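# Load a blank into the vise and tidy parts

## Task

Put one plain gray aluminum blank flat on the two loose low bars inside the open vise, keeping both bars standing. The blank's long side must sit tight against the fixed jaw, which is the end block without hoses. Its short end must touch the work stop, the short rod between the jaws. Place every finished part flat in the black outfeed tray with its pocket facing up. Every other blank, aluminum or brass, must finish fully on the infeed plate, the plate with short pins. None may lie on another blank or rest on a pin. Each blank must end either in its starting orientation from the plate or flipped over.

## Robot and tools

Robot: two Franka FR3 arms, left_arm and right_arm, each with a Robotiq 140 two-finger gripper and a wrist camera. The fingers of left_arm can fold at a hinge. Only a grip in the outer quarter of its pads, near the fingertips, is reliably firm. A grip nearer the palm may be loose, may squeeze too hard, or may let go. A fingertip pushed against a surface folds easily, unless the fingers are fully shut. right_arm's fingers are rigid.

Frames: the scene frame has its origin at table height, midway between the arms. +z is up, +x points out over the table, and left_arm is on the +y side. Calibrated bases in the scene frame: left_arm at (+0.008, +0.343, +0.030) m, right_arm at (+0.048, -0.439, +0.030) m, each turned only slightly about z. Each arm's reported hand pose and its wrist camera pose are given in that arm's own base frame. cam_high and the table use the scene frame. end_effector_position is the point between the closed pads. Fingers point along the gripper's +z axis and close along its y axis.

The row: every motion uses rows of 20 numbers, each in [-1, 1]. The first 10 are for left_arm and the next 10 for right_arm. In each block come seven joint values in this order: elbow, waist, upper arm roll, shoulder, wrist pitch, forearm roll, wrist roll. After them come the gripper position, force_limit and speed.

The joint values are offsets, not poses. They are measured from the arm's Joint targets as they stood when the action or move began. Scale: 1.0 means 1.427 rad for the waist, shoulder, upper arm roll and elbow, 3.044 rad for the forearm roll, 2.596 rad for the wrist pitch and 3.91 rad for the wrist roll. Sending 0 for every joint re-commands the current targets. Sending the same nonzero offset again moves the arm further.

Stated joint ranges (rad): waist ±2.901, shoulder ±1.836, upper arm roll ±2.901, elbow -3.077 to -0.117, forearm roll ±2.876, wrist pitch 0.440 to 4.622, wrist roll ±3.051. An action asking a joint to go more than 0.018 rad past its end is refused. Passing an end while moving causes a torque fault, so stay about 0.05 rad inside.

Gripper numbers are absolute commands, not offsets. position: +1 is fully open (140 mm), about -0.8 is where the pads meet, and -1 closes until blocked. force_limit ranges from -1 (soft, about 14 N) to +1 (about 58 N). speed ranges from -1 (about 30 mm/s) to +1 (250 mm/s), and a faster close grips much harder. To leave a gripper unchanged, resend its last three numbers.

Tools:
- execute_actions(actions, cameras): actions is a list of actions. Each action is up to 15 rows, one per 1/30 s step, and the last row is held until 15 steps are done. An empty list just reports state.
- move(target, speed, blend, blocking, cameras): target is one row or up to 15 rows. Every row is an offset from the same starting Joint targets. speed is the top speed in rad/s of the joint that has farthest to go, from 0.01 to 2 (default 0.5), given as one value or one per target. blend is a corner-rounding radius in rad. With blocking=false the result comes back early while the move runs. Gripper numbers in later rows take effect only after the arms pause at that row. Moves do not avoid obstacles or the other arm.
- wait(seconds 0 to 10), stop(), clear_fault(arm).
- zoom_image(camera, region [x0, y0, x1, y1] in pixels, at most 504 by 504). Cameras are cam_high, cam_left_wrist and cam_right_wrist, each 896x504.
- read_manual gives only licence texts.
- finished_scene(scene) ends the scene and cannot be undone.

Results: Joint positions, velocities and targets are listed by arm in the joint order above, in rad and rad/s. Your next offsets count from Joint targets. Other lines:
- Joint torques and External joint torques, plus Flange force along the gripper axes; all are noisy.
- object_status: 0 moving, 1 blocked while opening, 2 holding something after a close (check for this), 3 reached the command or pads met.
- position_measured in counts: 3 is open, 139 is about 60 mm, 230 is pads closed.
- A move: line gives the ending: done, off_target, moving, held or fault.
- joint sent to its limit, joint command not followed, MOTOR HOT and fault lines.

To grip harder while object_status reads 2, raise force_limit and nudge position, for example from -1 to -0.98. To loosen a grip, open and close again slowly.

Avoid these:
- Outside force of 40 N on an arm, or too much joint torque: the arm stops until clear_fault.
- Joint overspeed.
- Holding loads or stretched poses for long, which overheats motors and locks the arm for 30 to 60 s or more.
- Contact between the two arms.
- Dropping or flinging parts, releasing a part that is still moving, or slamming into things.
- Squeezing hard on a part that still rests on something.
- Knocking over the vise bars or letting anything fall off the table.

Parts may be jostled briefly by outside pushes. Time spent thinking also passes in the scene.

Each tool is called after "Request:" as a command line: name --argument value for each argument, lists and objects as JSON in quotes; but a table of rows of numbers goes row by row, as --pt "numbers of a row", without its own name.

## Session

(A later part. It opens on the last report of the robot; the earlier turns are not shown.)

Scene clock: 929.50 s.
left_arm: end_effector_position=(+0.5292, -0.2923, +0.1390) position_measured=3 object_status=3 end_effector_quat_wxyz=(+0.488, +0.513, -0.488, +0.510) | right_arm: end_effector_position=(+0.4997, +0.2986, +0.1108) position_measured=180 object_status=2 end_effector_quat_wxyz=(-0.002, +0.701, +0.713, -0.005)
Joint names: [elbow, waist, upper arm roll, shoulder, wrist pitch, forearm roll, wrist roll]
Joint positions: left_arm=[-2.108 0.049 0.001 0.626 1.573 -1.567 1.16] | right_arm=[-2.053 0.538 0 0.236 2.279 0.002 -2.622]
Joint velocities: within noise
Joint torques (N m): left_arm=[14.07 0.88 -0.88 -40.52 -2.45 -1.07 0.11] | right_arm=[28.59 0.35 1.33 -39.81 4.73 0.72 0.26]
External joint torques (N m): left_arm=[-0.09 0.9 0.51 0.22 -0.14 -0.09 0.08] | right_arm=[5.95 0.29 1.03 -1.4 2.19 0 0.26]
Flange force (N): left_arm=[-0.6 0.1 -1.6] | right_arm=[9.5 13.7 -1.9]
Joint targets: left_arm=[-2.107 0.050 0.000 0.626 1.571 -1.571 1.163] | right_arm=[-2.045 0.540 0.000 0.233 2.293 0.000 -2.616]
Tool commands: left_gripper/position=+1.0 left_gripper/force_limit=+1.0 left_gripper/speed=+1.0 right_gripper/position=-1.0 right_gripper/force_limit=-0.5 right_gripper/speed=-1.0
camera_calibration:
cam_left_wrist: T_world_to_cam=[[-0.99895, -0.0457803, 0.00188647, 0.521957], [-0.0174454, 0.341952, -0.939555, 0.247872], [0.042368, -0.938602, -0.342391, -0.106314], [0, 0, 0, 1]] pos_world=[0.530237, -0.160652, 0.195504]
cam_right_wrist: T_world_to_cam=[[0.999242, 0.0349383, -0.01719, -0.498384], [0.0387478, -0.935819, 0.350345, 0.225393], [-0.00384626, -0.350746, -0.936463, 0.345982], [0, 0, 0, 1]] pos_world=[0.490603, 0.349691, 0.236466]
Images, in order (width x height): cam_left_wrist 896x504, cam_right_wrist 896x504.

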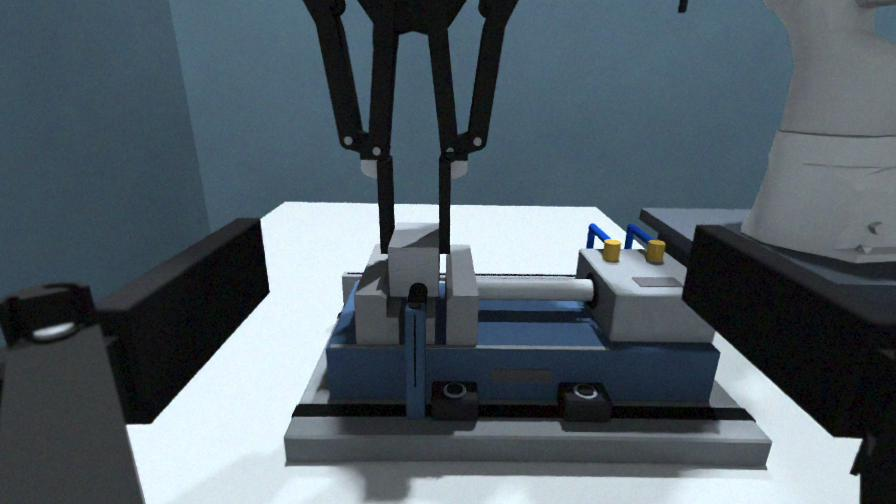

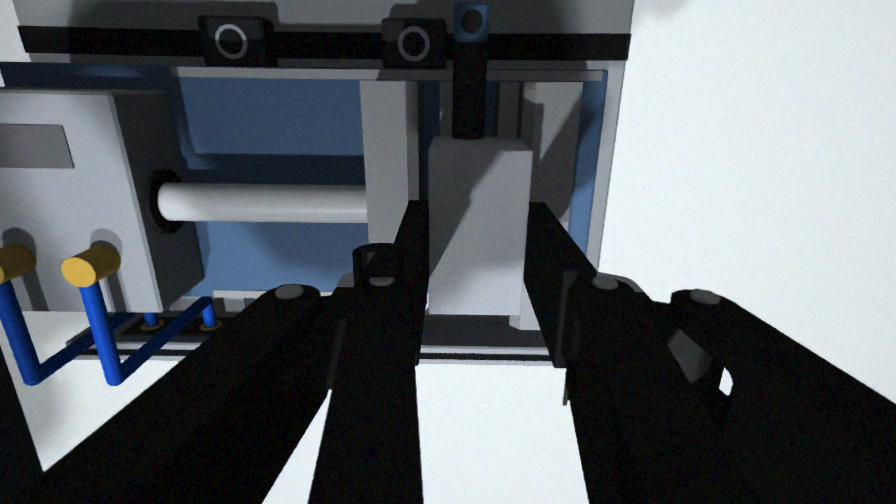

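Request:
move --target '[0, 0, 0, 0, 0, 0, 0, 1, 1, 1, -0.00053735, 0, 0, 0.0010493, 0.00087215, 0, 0, -1, -0.5, -1]' --speed 0.01 --cameras '[]'

Scene clock: 945.10 s.
left_arm: end_effector_position=(+0.5292, -0.2923, +0.1390) position_measured=3 object_status=3 end_effector_quat_wxyz=(+0.488, +0.513, -0.488, +0.510) | right_arm: end_effector_position=(+0.4997, +0.2986, +0.1108) position_measured=180 object_status=2 end_effector_quat_wxyz=(-0.002, +0.701, +0.713, -0.005)
Joint names: [elbow, waist, upper arm roll, shoulder, wrist pitch, forearm roll, wrist roll]
Joint positions: left_arm=[-2.108 0.049 0.001 0.626 1.573 -1.567 1.16] | right_arm=[-2.053 0.538 0 0.236 2.279 0.001 -2.622]
Joint velocities: within noise
Joint torques (N m): left_arm=[14.11 0.88 -0.85 -40.55 -2.43 -1.07 0.12] | right_arm=[28.07 0.3 1.52 -39.07 5.04 0.76 0.29]
External joint torques (N m): left_arm=[0.02 1 0.63 0.07 -0.11 -0.08 0.09] | right_arm=[5.49 0.04 1.04 -0.73 2.5 0.04 0.29]
Flange force (N): left_arm=[-0.3 0.0 -1.8] | right_arm=[9.2 13.6 0.2]
Joint targets: left_arm=[-2.107 0.050 0.000 0.626 1.571 -1.571 1.163] | right_arm=[-2.046 0.540 0.000 0.235 2.295 0.000 -2.616]
move: off_target (right_arm); right_arm: the wrist pitch is farthest, 0.017 rad from its target
No camera images: "cameras" was empty.

Request:
move --target '[0, 0, 0, 0, 0, 0, 0, 1, 1, 1, -0.00053735, 0, 0, 0.0010493, 0.00087215, 0, 0, -1, -0.5, -1]' --speed 0.01 --cameras '[]'

Scene clock: 947.30 s.
left_arm: end_effector_position=(+0.5292, -0.2923, +0.1390) position_measured=3 object_status=3 end_effector_quat_wxyz=(+0.488, +0.513, -0.488, +0.510) | right_arm: end_effector_position=(+0.4997, +0.2986, +0.1108) position_measured=180 object_status=2 end_effector_quat_wxyz=(-0.002, +0.701, +0.713, -0.005)
Joint names: [elbow, waist, upper arm roll, shoulder, wrist pitch, forearm roll, wrist roll]
Joint positions: left_arm=[-2.108 0.049 0.001 0.626 1.573 -1.567 1.16] | right_arm=[-2.053 0.538 0 0.236 2.279 0.001 -2.622]
Joint velocities: within noise
Joint torques (N m): left_arm=[14.1 0.88 -0.82 -40.51 -2.43 -1.05 0.12] | right_arm=[27.5 0.35 1.56 -38.24 4.99 0.77 0.23]
External joint torques (N m): left_arm=[0.02 0.82 0.49 0.09 -0.13 -0.07 0.09] | right_arm=[4.77 0.22 1.2 0.33 2.43 0.05 0.23]
Flange force (N): left_arm=[-0.4 -0.1 -1.5] | right_arm=[9.4 13.6 2.2]
Joint targets: left_arm=[-2.107 0.050 0.000 0.626 1.571 -1.571 1.163] | right_arm=[-2.047 0.540 0.000 0.236 2.298 0.000 -2.616]
move: off_target (right_arm); right_arm: the wrist pitch is farthest, 0.019 rad from its target
No camera images: "cameras" was empty.

Request:
move --target '[0, 0, 0, 0, 0, 0, 0, 1, 1, 1, -0.0028607, 0.00060955, 0, -0.00056762, 0.0005, 0, 0.00022246, -1, -0.5, -1]' --speed 0.01 --cameras '[]'

Scene clock: 962.97 s.
left_arm: end_effector_position=(+0.5292, -0.2923, +0.1390) position_measured=3 object_status=3 end_effector_quat_wxyz=(+0.488, +0.513, -0.488, +0.510) | right_arm: end_effector_position=(+0.4997, +0.2986, +0.1106) position_measured=180 object_status=2 end_effector_quat_wxyz=(-0.002, +0.701, +0.713, -0.005)
Joint names: [elbow, waist, upper arm roll, shoulder, wrist pitch, forearm roll, wrist roll]
Joint positions: left_arm=[-2.108 0.049 0.001 0.626 1.573 -1.567 1.16] | right_arm=[-2.053 0.539 0 0.236 2.279 0.001 -2.622]
Joint velocities: within noise
Joint torques (N m): left_arm=[14.08 0.9 -0.85 -40.53 -2.43 -1.07 0.1] | right_arm=[26.42 0.85 1.52 -38.58 4.85 0.79 0.23]
External joint torques (N m): left_arm=[0 0.88 0.51 0.07 -0.12 -0.09 0.07] | right_arm=[3.83 0.8 1.23 -0.28 2.31 0.08 0.23]
Flange force (N): left_arm=[-0.3 0.0 -1.5] | right_arm=[7.4 8.8 1.8]
Joint targets: left_arm=[-2.107 0.050 0.000 0.626 1.571 -1.571 1.163] | right_arm=[-2.051 0.541 0.000 0.235 2.299 0.000 -2.615]
move: off_target (right_arm); right_arm: the wrist pitch is farthest, 0.020 rad from its target
No camera images: "cameras" was empty.

Request:
move --target '[0, 0, 0, 0, 0, 0, 0, 1, 1, 1, -0.00053735, 0, 0, 0.0010493, 0.0005, 0, 0, -1, -0.5, -1]' --speed 0.01 --cameras '[]'

Scene clock: 966.20 s.
left_arm: end_effector_position=(+0.5292, -0.2924, +0.1390) position_measured=3 object_status=3 end_effector_quat_wxyz=(+0.488, +0.513, -0.488, +0.510) | right_arm: end_effector_position=(+0.4996, +0.2986, +0.1100) position_measured=180 object_status=2 end_effector_quat_wxyz=(-0.002, +0.701, +0.713, -0.005)
Joint names: [elbow, waist, upper arm roll, shoulder, wrist pitch, forearm roll, wrist roll]
Joint positions: left_arm=[-2.108 0.049 0.001 0.626 1.573 -1.567 1.16] | right_arm=[-2.054 0.539 0 0.237 2.281 0.001 -2.621]
Joint velocities: within noise
Joint torques (N m): left_arm=[14.12 0.88 -0.82 -40.52 -2.43 -1.06 0.14] | right_arm=[26.42 0.82 1.65 -38.29 4.8 0.86 0.26]
External joint torques (N m): left_arm=[0.01 0.91 0.56 0.08 -0.13 -0.08 0.11] | right_arm=[3.71 0.85 1.42 0.27 2.24 0.14 0.26]
Flange force (N): left_arm=[-0.4 0.0 -1.6] | right_arm=[8.2 9.7 2.5]
Joint targets: left_arm=[-2.107 0.050 0.000 0.626 1.571 -1.571 1.163] | right_arm=[-2.051 0.541 0.000 0.237 2.300 0.000 -2.615]
move: off_target (right_arm); right_arm: the wrist pitch is farthest, 0.019 rad from its target
No camera images: "cameras" was empty.

Request:
move --target '[0, 0, 0, 0, 0, 0, 0, 1, 1, 1, -0.00053735, 0, 0, 0.0010493, 0.0005, 0, 0, -1, -0.5, -1]' --speed 0.01 --cameras '["cam_left_wrist", "cam_right_wrist"]'

Request:
zoom_image --camera "cam_left_wrist" --region '[370, 230, 450, 310]'

Request:
zoom_image --camera "cam_left_wrist" --region '[380, 280, 450, 350]'

Scene clock: 969.70 s.
left_arm: end_effector_position=(+0.5292, -0.2924, +0.1390) position_measured=3 object_status=3 end_effector_quat_wxyz=(+0.488, +0.513, -0.488, +0.510) | right_arm: end_effector_position=(+0.4996, +0.2986, +0.1091) position_measured=180 object_status=2 end_effector_quat_wxyz=(-0.002, +0.701, +0.713, -0.005)
Joint names: [elbow, waist, upper arm roll, shoulder, wrist pitch, forearm roll, wrist roll]
Joint positions: left_arm=[-2.108 0.049 0.001 0.626 1.573 -1.567 1.16] | right_arm=[-2.055 0.539 0 0.238 2.283 0.001 -2.621]
Joint velocities: within noise
Joint torques (N m): left_arm=[14.12 0.91 -0.84 -40.52 -2.45 -1.05 0.11] | right_arm=[26.46 0.75 1.68 -38.34 4.63 0.86 0.28]
External joint torques (N m): left_arm=[-0.07 1.02 0.62 0.23 -0.13 -0.06 0.08] | right_arm=[3.77 0.66 1.35 0.2 2.07 0.15 0.28]
Flange force (N): left_arm=[-0.6 0.0 -1.9] | right_arm=[8.1 10.0 2.0]
Joint targets: left_arm=[-2.107 0.050 0.000 0.626 1.571 -1.571 1.163] | right_arm=[-2.052 0.541 0.000 0.238 2.301 0.000 -2.615]
move: off_target (right_arm); right_arm: the wrist pitch is farthest, 0.018 rad from its target
camera_calibration:
cam_left_wrist: T_world_to_cam=[[-0.998949, -0.0457932, 0.00179637, 0.521991], [-0.0173613, 0.341868, -0.939588, 0.247852], [0.0424126, -0.938632, -0.342304, -0.106353], [0, 0, 0, 1]] pos_world=[0.530256, -0.160655, 0.195536]
cam_right_wrist: T_world_to_cam=[[0.999269, 0.0342942, -0.0169129, -0.498202], [0.0380486, -0.93573, 0.350658, 0.226288], [-0.0038004, -0.351045, -0.936351, 0.344379], [0, 0, 0, 1]] pos_world=[0.490536, 0.349723, 0.234683]
Images, in order (width x height): cam_left_wrist 896x504, cam_right_wrist 896x504.

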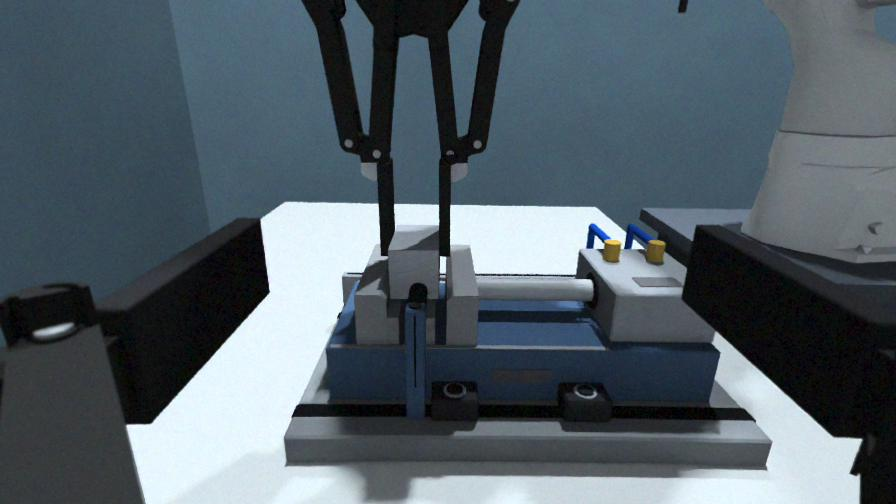

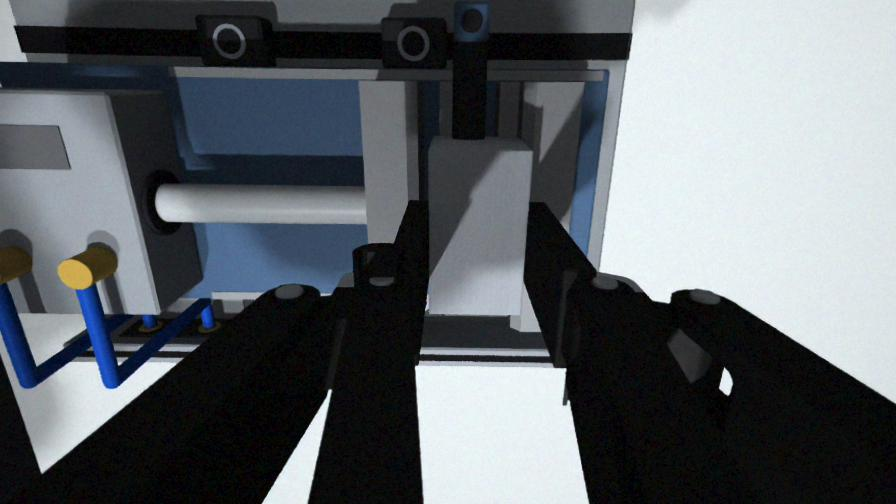

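Scaled by 6.300 from the camera's 896x504 image, which has a finer 1280x720 frame.

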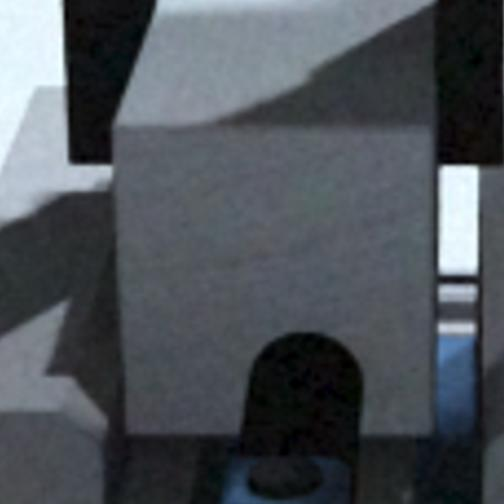

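Scaled by 7.200 from the camera's 896x504 image, which has a finer 1280x720 frame.

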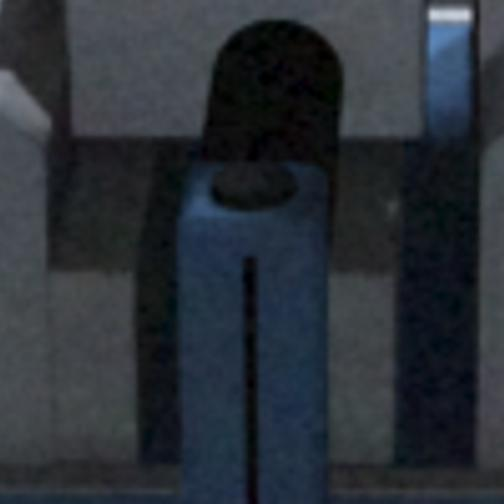

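Request:
move --target '[0, 0, 0, 0, 0, 0, 0, 1, 1, 1, -0.00053735, 0, 0, 0.0010493, 0.0005, 0, 0, -1, -0.5, -1]' --speed 0.01 --cameras '[]'

Scene clock: 976.50 s.
left_arm: end_effector_position=(+0.5292, -0.2924, +0.1390) position_measured=3 object_status=3 end_effector_quat_wxyz=(+0.488, +0.513, -0.488, +0.510) | right_arm: end_effector_position=(+0.4996, +0.2986, +0.1081) position_measured=180 object_status=2 end_effector_quat_wxyz=(-0.002, +0.701, +0.713, -0.005)
Joint names: [elbow, waist, upper arm roll, shoulder, wrist pitch, forearm roll, wrist roll]
Joint positions: left_arm=[-2.108 0.049 0.001 0.626 1.573 -1.567 1.16] | right_arm=[-2.056 0.539 0 0.24 2.285 0.001 -2.621]
Joint velocities: within noise
Joint torques (N m): left_arm=[14.1 0.85 -0.84 -40.51 -2.43 -1.06 0.08] | right_arm=[26.28 0.78 1.64 -38.29 4.53 0.87 0.26]
External joint torques (N m): left_arm=[-0.05 0.88 0.56 0.21 -0.12 -0.08 0.05] | right_arm=[3.72 0.74 1.35 0.17 1.99 0.15 0.26]
Flange force (N): left_arm=[-0.6 -0.1 -1.6] | right_arm=[8.1 9.8 1.8]
Joint targets: left_arm=[-2.107 0.050 0.000 0.626 1.571 -1.571 1.163] | right_arm=[-2.053 0.541 0.000 0.240 2.303 0.000 -2.615]
move: off_target (right_arm); right_arm: the wrist pitch is farthest, 0.017 rad from its target
No camera images: "cameras" was empty.

Request:
move --target '[0, 0, 0, 0, 0, 0, 0, 1, 1, 1, -0.00032241, 0, 0, 0.00062958, 0.0003, 0, 0, -1, -0.5, -1]' --speed 0.01 --cameras '[]'

Scene clock: 978.77 s.
left_arm: end_effector_position=(+0.5292, -0.2924, +0.1390) position_measured=3 object_status=3 end_effector_quat_wxyz=(+0.488, +0.513, -0.488, +0.510) | right_arm: end_effector_position=(+0.4996, +0.2986, +0.1075) position_measured=180 object_status=2 end_effector_quat_wxyz=(-0.002, +0.701, +0.713, -0.005)
Joint names: [elbow, waist, upper arm roll, shoulder, wrist pitch, forearm roll, wrist roll]
Joint positions: left_arm=[-2.108 0.049 0.001 0.626 1.573 -1.567 1.16] | right_arm=[-2.056 0.539 0 0.241 2.286 0.001 -2.621]
Joint velocities: within noise
Joint torques (N m): left_arm=[14.07 0.85 -0.84 -40.51 -2.43 -1.05 0.13] | right_arm=[26.19 0.78 1.67 -38.36 4.52 0.87 0.25]
External joint torques (N m): left_arm=[0.03 0.78 0.47 0.04 -0.13 -0.08 0.1] | right_arm=[3.55 0.82 1.46 0.26 1.96 0.16 0.25]
Flange force (N): left_arm=[-0.3 0.0 -1.4] | right_arm=[8.0 9.4 2.1]
Joint targets: left_arm=[-2.107 0.050 0.000 0.626 1.571 -1.571 1.163] | right_arm=[-2.053 0.541 0.000 0.241 2.303 0.000 -2.615]
move: off_target (right_arm); right_arm: the wrist pitch is farthest, 0.017 rad from its target
No camera images: "cameras" was empty.

Request:
move --target '[0, 0, 0, 0, 0, 0, 0, 1, 1, 1, -0.00032241, 0, 0, 0.00062958, 0.0003, 0, 0, -1, -0.5, -1]' --speed 0.01 --cameras '[]'

Scene clock: 980.93 s.
left_arm: end_effector_position=(+0.5292, -0.2924, +0.1391) position_measured=3 object_status=3 end_effector_quat_wxyz=(+0.488, +0.513, -0.488, +0.510) | right_arm: end_effector_position=(+0.4996, +0.2986, +0.1069) position_measured=180 object_status=2 end_effector_quat_wxyz=(-0.002, +0.701, +0.713, -0.005)
Joint names: [elbow, waist, upper arm roll, shoulder, wrist pitch, forearm roll, wrist roll]
Joint positions: left_arm=[-2.108 0.049 0.001 0.626 1.573 -1.567 1.16] | right_arm=[-2.056 0.539 0 0.242 2.287 0.001 -2.62]
Joint velocities: within noise
Joint torques (N m): left_arm=[14.08 0.89 -0.87 -40.55 -2.43 -1.06 0.11] | right_arm=[26.14 0.75 1.67 -38.36 4.42 0.86 0.21]
External joint torques (N m): left_arm=[-0.02 0.91 0.51 0.11 -0.12 -0.08 0.08] | right_arm=[3.63 0.73 1.4 0.1 1.88 0.15 0.21]
Flange force (N): left_arm=[-0.4 0.0 -1.6] | right_arm=[7.8 9.5 1.6]
Joint targets: left_arm=[-2.107 0.050 0.000 0.626 1.571 -1.571 1.163] | right_arm=[-2.054 0.541 0.000 0.242 2.304 0.000 -2.615]
move: off_target (right_arm); right_arm: the wrist pitch is farthest, 0.016 rad from its target
No camera images: "cameras" was empty.

Request:
move --target '[0, 0, 0, 0, 0, 0, 0, 1, 1, 1, -0.00032241, 0, 0, 0.00062958, 0.0003, 0, 0, -1, -0.5, -1]' --speed 0.01 --cameras '["cam_left_wrist"]'

Request:
zoom_image --camera "cam_left_wrist" --region '[380, 280, 450, 350]'

Scene clock: 983.70 s.
left_arm: end_effector_position=(+0.5292, -0.2924, +0.1391) position_measured=3 object_status=3 end_effector_quat_wxyz=(+0.488, +0.513, -0.488, +0.510) | right_arm: end_effector_position=(+0.4996, +0.2986, +0.1063) position_measured=180 object_status=2 end_effector_quat_wxyz=(-0.002, +0.701, +0.713, -0.005)
Joint names: [elbow, waist, upper arm roll, shoulder, wrist pitch, forearm roll, wrist roll]
Joint positions: left_arm=[-2.108 0.049 0.001 0.626 1.573 -1.567 1.16] | right_arm=[-2.057 0.539 0 0.243 2.289 0.001 -2.62]
Joint velocities: within noise
Joint torques (N m): left_arm=[14.14 0.83 -0.85 -40.53 -2.43 -1.04 0.14] | right_arm=[26.09 0.66 1.65 -38.37 4.39 0.88 0.24]
External joint torques (N m): left_arm=[0.03 0.83 0.51 0.15 -0.12 -0.06 0.11] | right_arm=[3.59 0.69 1.42 0.07 1.85 0.17 0.24]
Flange force (N): left_arm=[-0.6 -0.2 -1.5] | right_arm=[7.7 9.3 1.5]
Joint targets: left_arm=[-2.107 0.050 0.000 0.626 1.571 -1.571 1.163] | right_arm=[-2.054 0.541 0.000 0.243 2.305 0.000 -2.615]
move: off_target (right_arm); right_arm: the wrist pitch is farthest, 0.016 rad from its target
camera_calibration:
cam_left_wrist: T_world_to_cam=[[-0.998949, -0.0458017, 0.00175077, 0.522008], [-0.0173193, 0.341823, -0.939605, 0.247842], [0.042437, -0.938648, -0.342257, -0.106373], [0, 0, 0, 1]] pos_world=[0.530266, -0.160656, 0.195553]
Images, in order (width x height): cam_left_wrist 896x504.

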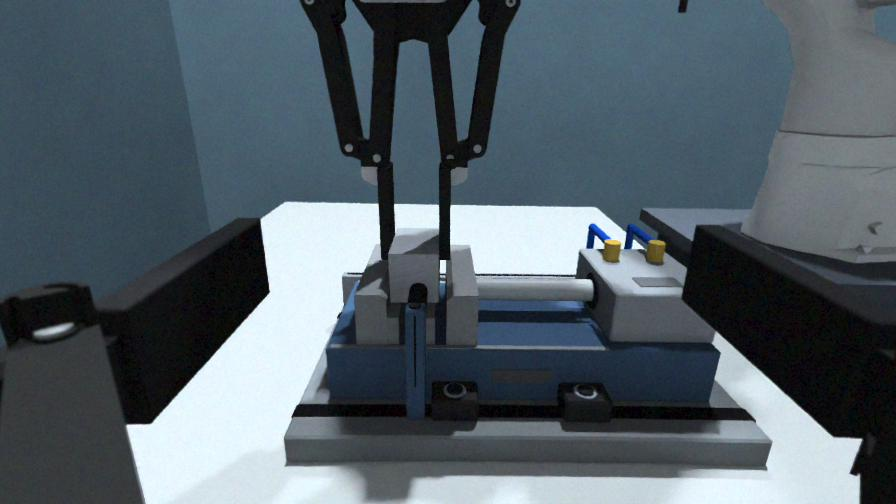

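Scaled by 7.200 from the camera's 896x504 image, which has a finer 1280x720 frame.

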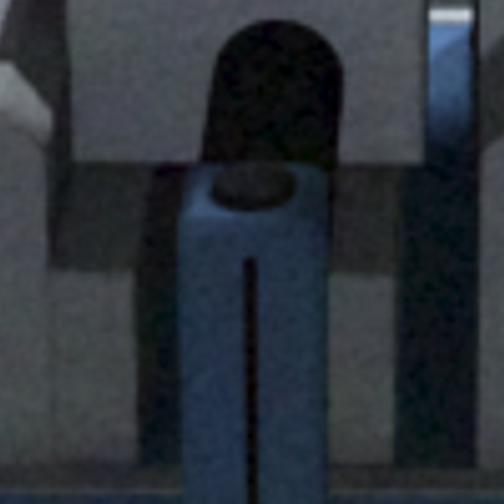

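Request:
move --target '[0, 0, 0, 0, 0, 0, 0, 1, 1, 1, -0.00032241, 0, 0, 0.00062958, 0.0003, 0, 0, -1, -0.5, -1]' --speed 0.01 --cameras '[]'

Scene clock: 990.47 s.
left_arm: end_effector_position=(+0.5292, -0.2924, +0.1391) position_measured=3 object_status=3 end_effector_quat_wxyz=(+0.488, +0.513, -0.488, +0.510) | right_arm: end_effector_position=(+0.4996, +0.2986, +0.1059) position_measured=180 object_status=2 end_effector_quat_wxyz=(-0.002, +0.701, +0.713, -0.005)
Joint names: [elbow, waist, upper arm roll, shoulder, wrist pitch, forearm roll, wrist roll]
Joint positions: left_arm=[-2.108 0.049 0.001 0.626 1.573 -1.567 1.16] | right_arm=[-2.057 0.539 0 0.243 2.29 0.001 -2.62]
Joint velocities: within noise
Joint torques (N m): left_arm=[14.09 0.86 -0.86 -40.55 -2.42 -1.05 0.14] | right_arm=[26 0.71 1.67 -38.01 4.38 0.87 0.19]
External joint torques (N m): left_arm=[-0.02 0.75 0.4 0.07 -0.13 -0.07 0.11] | right_arm=[3.41 0.7 1.4 0.61 1.83 0.16 0.19]
Flange force (N): left_arm=[-0.3 0.1 -1.3] | right_arm=[8.0 10.0 2.4]
Joint targets: left_arm=[-2.107 0.050 0.000 0.626 1.571 -1.571 1.163] | right_arm=[-2.055 0.541 0.000 0.243 2.306 0.000 -2.615]
move: off_target (right_arm); right_arm: the wrist pitch is farthest, 0.016 rad from its target
No camera images: "cameras" was empty.

Request:
move --target '[0, 0, 0, 0, 0, 0, 0, 1, 1, 1, -0.00032241, 0, 0, 0.00062958, 0.0003, 0, 0, -1, -0.5, -1]' --speed 0.01 --cameras '["cam_left_wrist"]'

Request:
zoom_image --camera "cam_left_wrist" --region '[380, 280, 450, 350]'

Scene clock: 992.93 s.
left_arm: end_effector_position=(+0.5292, -0.2924, +0.1391) position_measured=3 object_status=3 end_effector_quat_wxyz=(+0.488, +0.513, -0.488, +0.510) | right_arm: end_effector_position=(+0.4996, +0.2986, +0.1059) position_measured=180 object_status=2 end_effector_quat_wxyz=(-0.002, +0.701, +0.713, -0.005)
Joint names: [elbow, waist, upper arm roll, shoulder, wrist pitch, forearm roll, wrist roll]
Joint positions: left_arm=[-2.108 0.049 0.001 0.626 1.573 -1.567 1.16] | right_arm=[-2.057 0.539 0 0.243 2.29 0.001 -2.62]
Joint velocities: within noise
Joint torques (N m): left_arm=[14.13 0.88 -0.79 -40.55 -2.41 -1.04 0.1] | right_arm=[25.68 0.64 1.64 -37.53 4.5 0.86 0.24]
External joint torques (N m): left_arm=[0.02 0.98 0.66 0.1 -0.1 -0.06 0.07] | right_arm=[3.18 0.62 1.37 0.96 1.96 0.15 0.24]
Flange force (N): left_arm=[-0.4 -0.1 -1.8] | right_arm=[7.9 9.9 3.4]
Joint targets: left_arm=[-2.107 0.050 0.000 0.626 1.571 -1.571 1.163] | right_arm=[-2.055 0.541 0.000 0.244 2.307 0.000 -2.615]
move: off_target (right_arm); right_arm: the wrist pitch is farthest, 0.017 rad from its target
camera_calibration:
cam_left_wrist: T_world_to_cam=[[-0.998949, -0.0458057, 0.00172886, 0.522016], [-0.0172991, 0.341802, -0.939613, 0.247837], [0.0424487, -0.938655, -0.342235, -0.106383], [0, 0, 0, 1]] pos_world=[0.530271, -0.160656, 0.195561]
Images, in order (width x height): cam_left_wrist 896x504.

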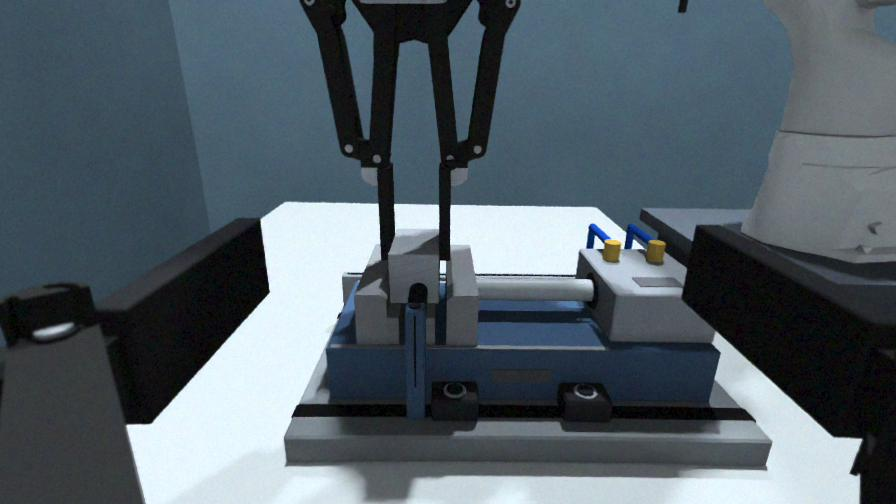

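Scaled by 7.200 from the camera's 896x504 image, which has a finer 1280x720 frame.

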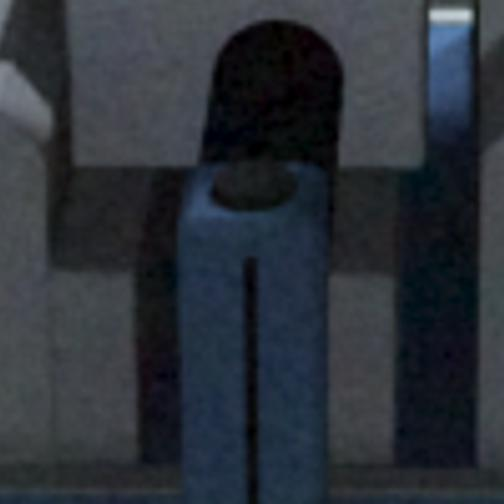

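Request:
move --target '[0, 0, 0, 0, 0, 0, 0, 1, 1, 1, -0.00042988, 0, 0, 0.00083944, 0.0004, 0, 0, -1, -0.5, -1]' --speed 0.01 --cameras '["cam_right_wrist"]'

Request:
zoom_image --camera "cam_right_wrist" --region '[430, 50, 610, 230]'

Scene clock: 1012.47 s.
left_arm: end_effector_position=(+0.5292, -0.2924, +0.1391) position_measured=3 object_status=3 end_effector_quat_wxyz=(+0.488, +0.513, -0.488, +0.510) | right_arm: end_effector_position=(+0.4996, +0.2987, +0.1059) position_measured=180 object_status=2 end_effector_quat_wxyz=(-0.002, +0.701, +0.713, -0.005)
Joint names: [elbow, waist, upper arm roll, shoulder, wrist pitch, forearm roll, wrist roll]
Joint positions: left_arm=[-2.108 0.049 0.001 0.626 1.573 -1.567 1.16] | right_arm=[-2.057 0.539 0 0.243 2.29 0.001 -2.62]
Joint velocities: within noise
Joint torques (N m): left_arm=[14.13 0.86 -0.81 -40.54 -2.42 -1.04 0.13] | right_arm=[25.31 0.66 1.63 -36.71 4.63 0.87 0.2]
External joint torques (N m): left_arm=[0.07 0.89 0.58 0.07 -0.11 -0.06 0.1] | right_arm=[2.69 0.73 1.44 1.97 2.07 0.16 0.2]
Flange force (N): left_arm=[-0.4 -0.2 -1.6] | right_arm=[8.4 10.5 5.5]
Joint targets: left_arm=[-2.107 0.050 0.000 0.626 1.571 -1.571 1.163] | right_arm=[-2.056 0.541 0.000 0.246 2.308 0.000 -2.615]
move: off_target (right_arm); right_arm: the wrist pitch is farthest, 0.018 rad from its target
camera_calibration:
cam_right_wrist: T_world_to_cam=[[0.999284, 0.033783, -0.0170633, -0.49806], [0.0376234, -0.935683, 0.35083, 0.22759], [-0.00411373, -0.351221, -0.936284, 0.34164], [0, 0, 0, 1]] pos_world=[0.490546, 0.349769, 0.231528]
Images, in order (width x height): cam_right_wrist 896x504.

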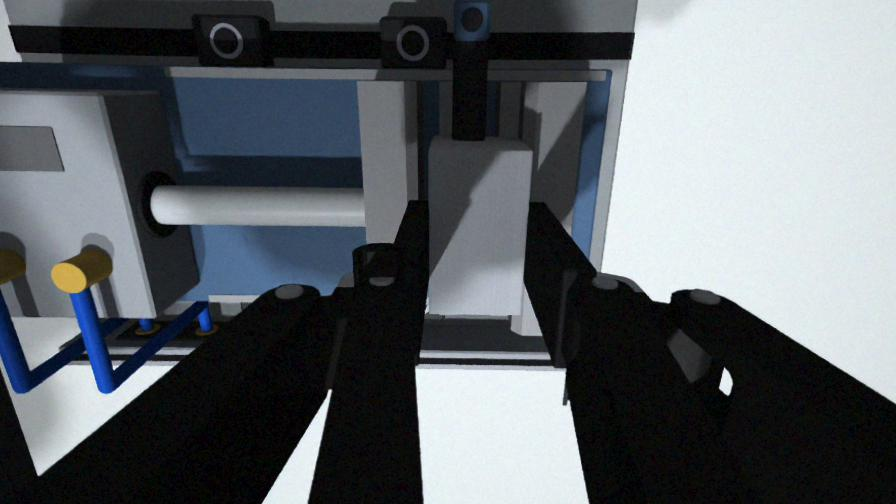

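Scaled by 2.800 from the camera's 896x504 image, which has a finer 1280x720 frame.

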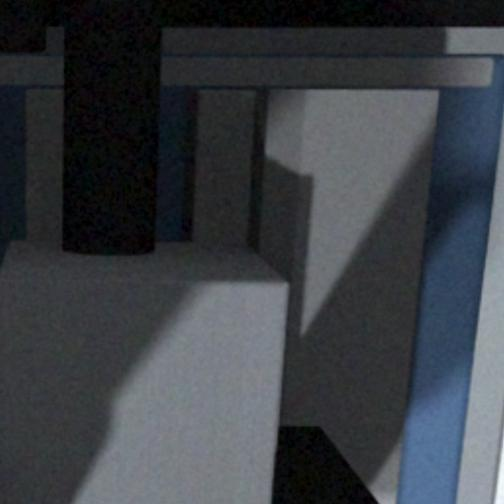

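Request:
move --target '[0, 0, 0, 0, 0, 0, 0, 1, 1, 1, 0.0010747, 0, 0, -0.0020985, -0.000385, 0, 0, -1, -0.5, -1]' --speed 0.01 --cameras '[]'

Scene clock: 1024.53 s.
left_arm: end_effector_position=(+0.5292, -0.2924, +0.1391) position_measured=3 object_status=3 end_effector_quat_wxyz=(+0.488, +0.513, -0.488, +0.510) | right_arm: end_effector_position=(+0.4996, +0.2987, +0.1059) position_measured=180 object_status=2 end_effector_quat_wxyz=(-0.002, +0.701, +0.713, -0.005)
Joint names: [elbow, waist, upper arm roll, shoulder, wrist pitch, forearm roll, wrist roll]
Joint positions: left_arm=[-2.108 0.049 0.001 0.626 1.573 -1.567 1.16] | right_arm=[-2.057 0.539 0 0.243 2.29 0.001 -2.62]
Joint velocities: within noise
Joint torques (N m): left_arm=[14.11 0.84 -0.84 -40.47 -2.42 -1.05 0.13] | right_arm=[26.26 0.69 1.75 -38.24 4.56 0.88 0.24]
External joint torques (N m): left_arm=[-0.01 0.89 0.57 0.21 -0.11 -0.06 0.1] | right_arm=[3.77 0.64 1.44 0.19 2.02 0.17 0.24]
Flange force (N): left_arm=[-0.7 -0.2 -1.6] | right_arm=[8.1 10.0 2.0]
Joint targets: left_arm=[-2.107 0.050 0.000 0.626 1.571 -1.571 1.163] | right_arm=[-2.054 0.541 0.000 0.243 2.307 0.000 -2.615]
move: off_target (right_arm); right_arm: the wrist pitch is farthest, 0.017 rad from its target
No camera images: "cameras" was empty.

Request:
execute_actions --actions '[[[0,0,0,0,0,0,0,1,1,1,0,0,0,0,0,0,0,-0.09,-0.5,-1]],[[0,0,0,0,0,0,0,1,1,1,0,0,0,0,0,0,0,-0.09,-0.5,-1]]]' --cameras '["cam_left_wrist", "cam_right_wrist"]'

Request:
zoom_image --camera "cam_left_wrist" --region '[360, 220, 480, 340]'

Request:
zoom_image --camera "cam_right_wrist" --region '[400, 50, 620, 270]'

Scene clock: 1029.00 s.
left_arm: end_effector_position=(+0.5292, -0.2924, +0.1391) position_measured=3 object_status=3 end_effector_quat_wxyz=(+0.488, +0.513, -0.488, +0.510) | right_arm: end_effector_position=(+0.5034, +0.3014, +0.1075) position_measured=140 object_status=3 end_effector_quat_wxyz=(+0.000, +0.702, +0.712, +0.002)
Joint names: [elbow, waist, upper arm roll, shoulder, wrist pitch, forearm roll, wrist roll]
Joint positions: left_arm=[-2.108 0.049 0.001 0.626 1.573 -1.567 1.16] | right_arm=[-2.056 0.54 0 0.243 2.302 0.001 -2.618]
Joint velocities: within noise
Joint torques (N m): left_arm=[14.11 0.89 -0.82 -40.52 -2.42 -1.05 0.12] | right_arm=[24.3 0.16 0.97 -38.17 2.78 0.73 0.09]
External joint torques (N m): left_arm=[-0.02 0.89 0.53 0.11 -0.11 -0.06 0.09] | right_arm=[1.71 0.03 0.6 0.39 0.2 0.02 0.09]
External joint torques at the end of the 1st action: left_arm=[0.02 0.73 0.42 0.04 -0.12 -0.06 0.1] | right_arm=[1.69 0.12 0.7 0.43 0.16 0.03 0.2]
Flange force (N): left_arm=[-0.4 0.0 -1.6] | right_arm=[4.2 6.1 -0.2]
Flange force at the end of the 1st action (N): left_arm=[-0.3 0.0 -1.3] | right_arm=[4.6 6.0 -0.2]
Joint targets: left_arm=[-2.107 0.050 0.000 0.626 1.571 -1.571 1.163] | right_arm=[-2.054 0.541 0.000 0.243 2.307 0.000 -2.615]
Step readings (joint positions of left_arm | right_arm; steps 1 to 15: 1st action; 16 to 30: 2nd action):
0: [-2.108 0.049 0.001 0.626 1.573 -1.567 1.160] | [-2.057 0.539 0.000 0.243 2.290 0.001 -2.620]
1: [-2.108 0.049 0.001 0.626 1.573 -1.567 1.160] | [-2.057 0.539 0.000 0.243 2.290 0.001 -2.620]
2: [-2.108 0.049 0.001 0.626 1.573 -1.567 1.160] | [-2.057 0.539 0.000 0.243 2.290 0.001 -2.620]
4: [-2.108 0.049 0.001 0.626 1.573 -1.567 1.160] | [-2.057 0.539 0.000 0.243 2.292 0.001 -2.620]
8: [-2.108 0.049 0.001 0.626 1.573 -1.567 1.160] | [-2.056 0.540 0.000 0.243 2.298 0.001 -2.619]
15: [-2.108 0.049 0.001 0.626 1.573 -1.567 1.160] | [-2.056 0.540 0.000 0.243 2.301 0.001 -2.618]
16: [-2.108 0.049 0.001 0.626 1.573 -1.567 1.160] | [-2.056 0.540 0.000 0.243 2.301 0.001 -2.618]
17: [-2.108 0.049 0.001 0.626 1.573 -1.567 1.160] | [-2.056 0.540 0.000 0.243 2.302 0.001 -2.618]
19: [-2.108 0.049 0.001 0.626 1.573 -1.567 1.160] | [-2.056 0.540 0.000 0.243 2.302 0.001 -2.618]
23: [-2.108 0.049 0.001 0.626 1.573 -1.567 1.160] | [-2.056 0.540 0.000 0.243 2.302 0.001 -2.618]
30: [-2.108 0.049 0.001 0.626 1.573 -1.567 1.160] | [-2.056 0.540 0.000 0.243 2.302 0.001 -2.618]
camera_calibration:
cam_left_wrist: T_world_to_cam=[[-0.998949, -0.0458113, 0.0016919, 0.52203], [-0.0172647, 0.341768, -0.939626, 0.247829], [0.0424673, -0.938667, -0.342199, -0.106398], [0, 0, 0, 1]] pos_world=[0.530279, -0.160658, 0.195574]
cam_right_wrist: T_world_to_cam=[[0.999467, 0.0322656, -0.00487032, -0.502869], [0.0319673, -0.938215, 0.344574, 0.233762], [0.00654848, -0.344546, -0.938747, 0.337051], [0, 0, 0, 1]] pos_world=[0.492922, 0.351674, 0.233408]
Images, in order (width x height): cam_left_wrist 896x504, cam_right_wrist 896x504.

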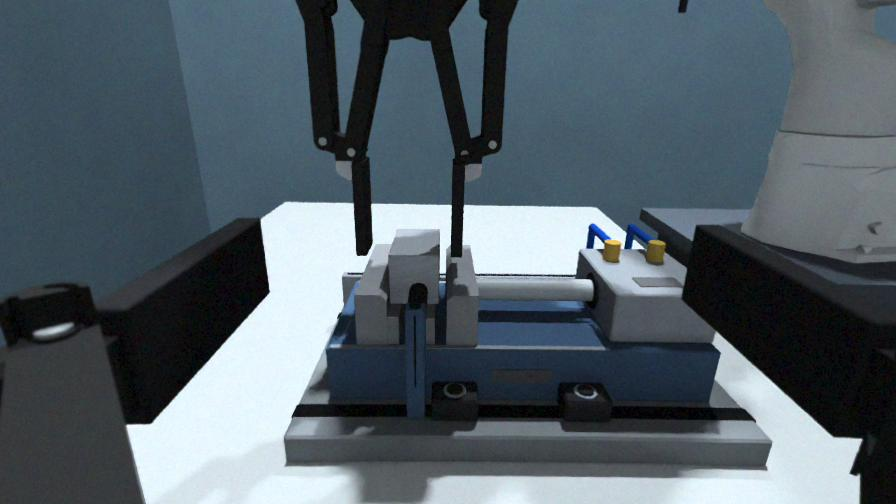

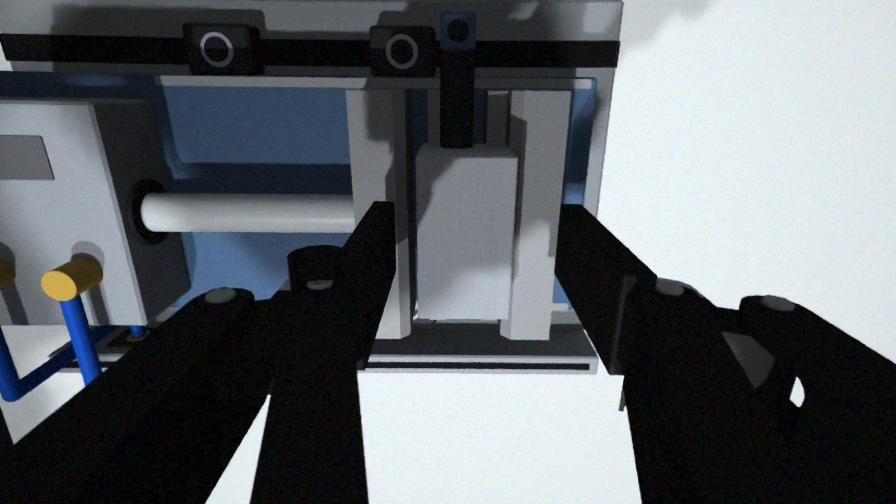

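Scaled by 4.200 from the camera's 896x504 image, which has a finer 1280x720 frame.

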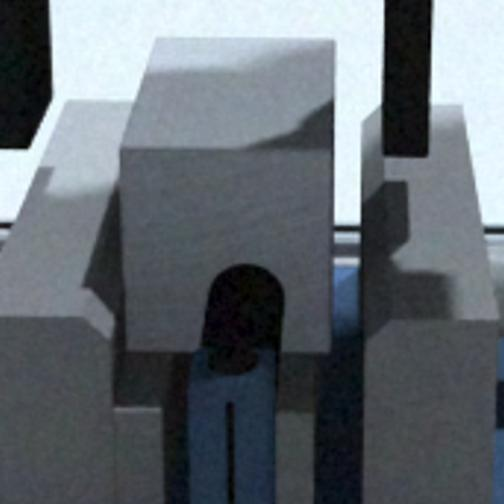

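Scaled by 2.291 from the camera's 896x504 image, which has a finer 1280x720 frame.

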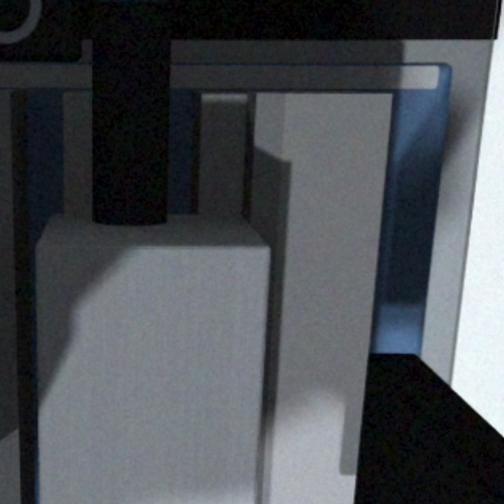

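Request:
move --target '[0, 0, 0, 0, 0, 0, 0, 1, 1, 1, 0.072768, 0, 0, -0.076708, -0.087212, 0, 0, -0.09, -0.5, -1]' --speed 0.2 --cameras '["cam_left_wrist", "cam_right_wrist"]'

Request:
zoom_image --camera "cam_left_wrist" --region '[350, 220, 490, 360]'

Request:
zoom_image --camera "cam_right_wrist" --region '[340, 100, 600, 360]'

Scene clock: 1053.03 s.
left_arm: end_effector_position=(+0.5292, -0.2924, +0.1391) position_measured=3 object_status=3 end_effector_quat_wxyz=(+0.488, +0.513, -0.488, +0.510) | right_arm: end_effector_position=(+0.5035, +0.3016, +0.2000) position_measured=140 object_status=3 end_effector_quat_wxyz=(+0.000, +0.702, +0.712, +0.000)
Joint names: [elbow, waist, upper arm roll, shoulder, wrist pitch, forearm roll, wrist roll]
Joint positions: left_arm=[-2.108 0.049 0.001 0.626 1.573 -1.567 1.16] | right_arm=[-1.952 0.54 0 0.133 2.085 0.001 -2.618]
Joint velocities: left_arm=[within noise] | right_arm=[0.001 0.001 0.001 0.001 -0.004 0.001 0]
Joint torques (N m): left_arm=[14.08 0.87 -0.85 -40.53 -2.42 -1.04 0.13] | right_arm=[25.67 0.11 0.89 -36.12 2.16 0.86 0.09]
External joint torques (N m): left_arm=[-0.07 0.93 0.58 0.21 -0.1 -0.05 0.1] | right_arm=[1.52 0.25 0.88 0.4 -0.41 0.04 0.09]
Flange force (N): left_arm=[-0.6 0.0 -1.7] | right_arm=[4.7 5.9 -2.8]
Joint targets: left_arm=[-2.107 0.050 0.000 0.626 1.571 -1.571 1.163] | right_arm=[-1.951 0.541 0.000 0.133 2.080 0.000 -2.615]
move: done
camera_calibration:
cam_left_wrist: T_world_to_cam=[[-0.998949, -0.0458153, 0.00167758, 0.522036], [-0.017252, 0.341753, -0.939631, 0.247826], [0.0424762, -0.938672, -0.342184, -0.106405], [0, 0, 0, 1]] pos_world=[0.530282, -0.160657, 0.195579]
cam_right_wrist: T_world_to_cam=[[0.999455, 0.032219, -0.00713008, -0.502036], [0.0326974, -0.937819, 0.345582, 0.201359], [0.00444757, -0.345627, -0.938362, 0.425189], [0, 0, 0, 1]] pos_world=[0.493287, 0.35197, 0.325816]
Images, in order (width x height): cam_left_wrist 896x504, cam_right_wrist 896x504.

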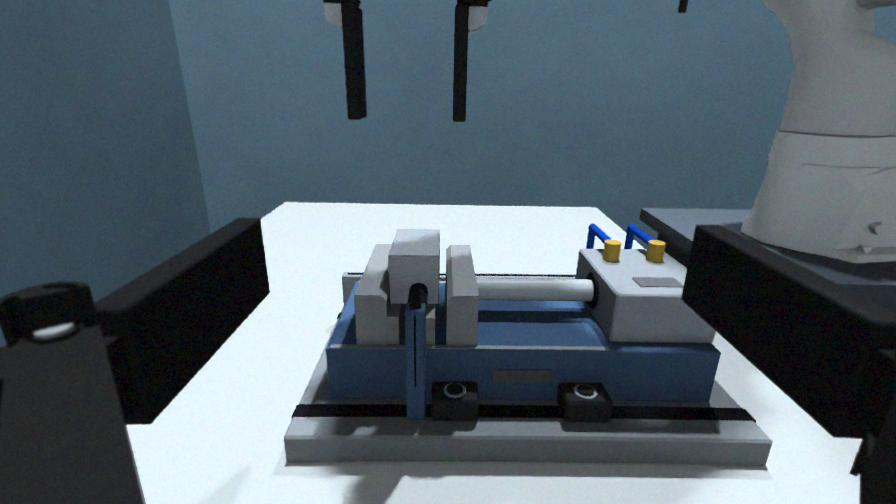

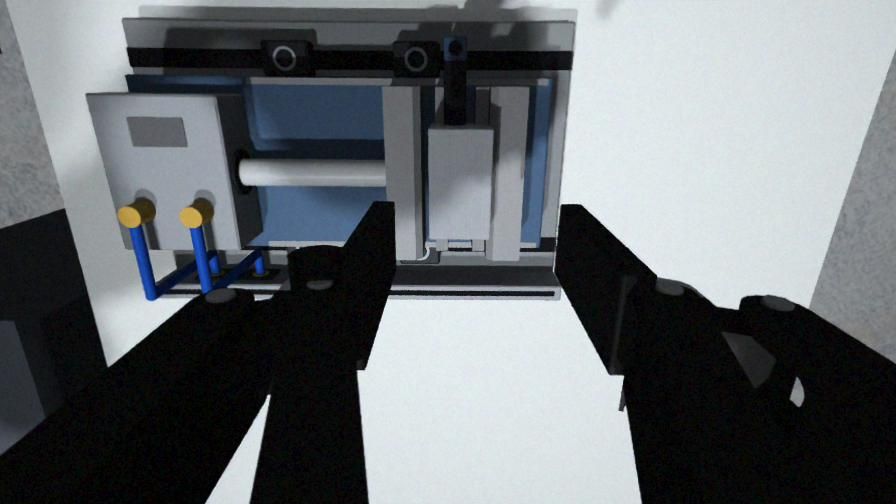

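Scaled by 3.600 from the camera's 896x504 image, which has a finer 1280x720 frame.

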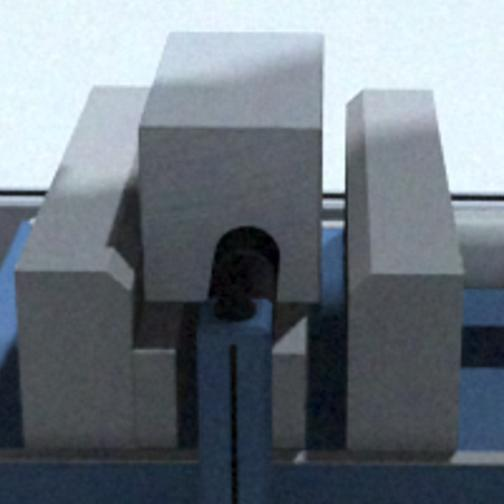

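Scaled by 1.938 from the camera's 896x504 image, which has a finer 1280x720 frame.

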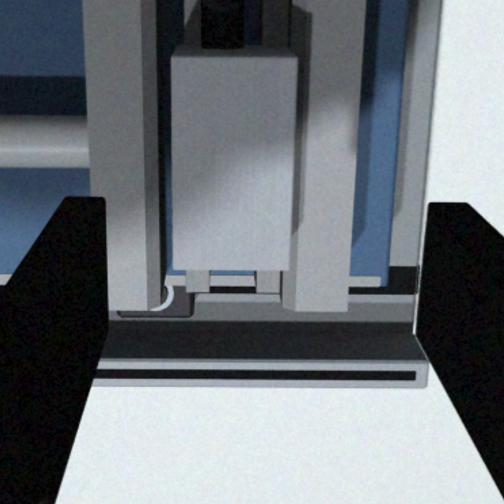

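Request:
zoom_image --camera "cam_right_wrist" --region '[420, 80, 540, 170]'

Request:
zoom_image --camera "cam_right_wrist" --region '[420, 180, 540, 270]'

Scaled by 4.200 from the camera's 896x504 image, which has a finer 1280x720 frame.

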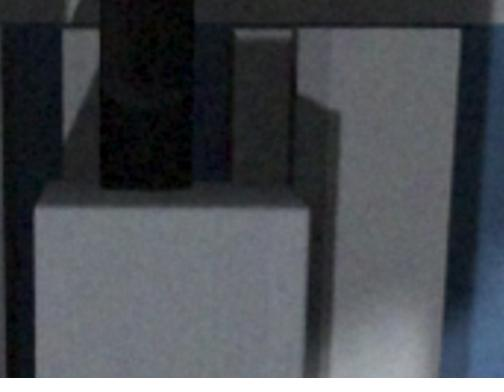

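Scaled by 4.200 from the camera's 896x504 image, which has a finer 1280x720 frame.

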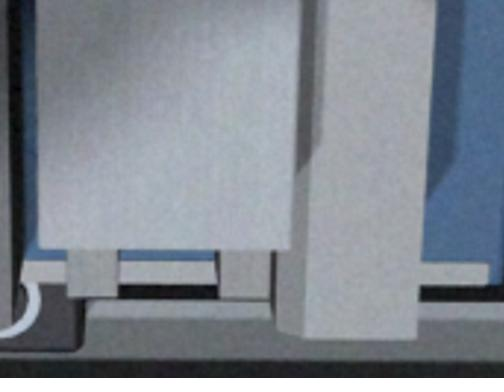

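Request:
execute_actions --actions '[]' --cameras '["cam_high"]'

Scene clock: 1097.67 s.
left_arm: end_effector_position=(+0.5292, -0.2924, +0.1391) position_measured=3 object_status=3 end_effector_quat_wxyz=(+0.488, +0.513, -0.488, +0.510) | right_arm: end_effector_position=(+0.5032, +0.3014, +0.1999) position_measured=140 object_status=3 end_effector_quat_wxyz=(+0.000, +0.702, +0.712, +0.000)
Joint names: [elbow, waist, upper arm roll, shoulder, wrist pitch, forearm roll, wrist roll]
Joint positions: left_arm=[-2.108 0.049 0.001 0.626 1.573 -1.567 1.16] | right_arm=[-1.951 0.54 0 0.133 2.084 0.001 -2.618]
Joint velocities: within noise
Joint torques (N m): left_arm=[14.08 0.87 -0.86 -40.53 -2.42 -1.03 0.12] | right_arm=[25.62 0.08 0.84 -36.02 2.31 0.87 0.12]
External joint torques (N m): left_arm=[-0.08 0.93 0.56 0.16 -0.11 -0.04 0.09] | right_arm=[1.3 0.13 0.75 0.74 -0.27 0.04 0.12]
Flange force (N): left_arm=[-0.4 0.1 -1.7] | right_arm=[4.5 6.1 -1.9]
Joint targets: left_arm=[-2.107 0.050 0.000 0.626 1.571 -1.571 1.163] | right_arm=[-1.951 0.541 0.000 0.133 2.080 0.000 -2.615]
Tool commands: left_gripper/position=+1.0 left_gripper/force_limit=+1.0 left_gripper/speed=+1.0 right_gripper/position=-0.09 right_gripper/force_limit=-0.5 right_gripper/speed=-1.0
Images, in order (width x height): cam_high 896x504.

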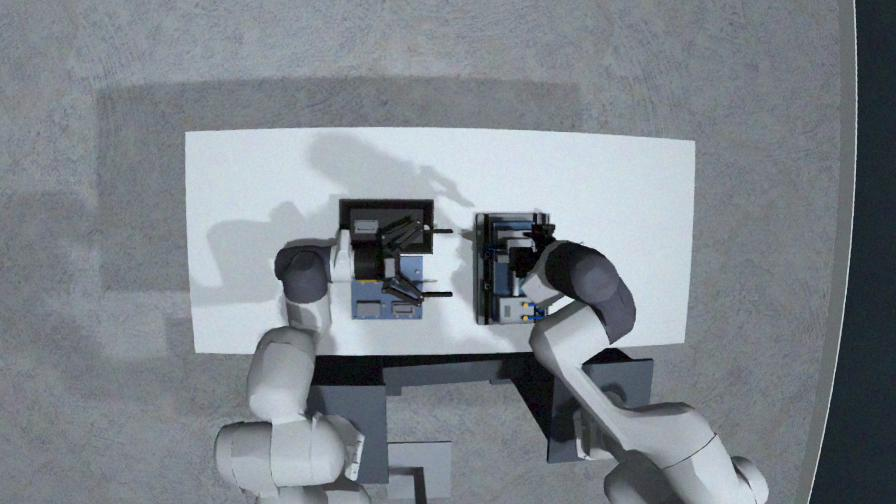

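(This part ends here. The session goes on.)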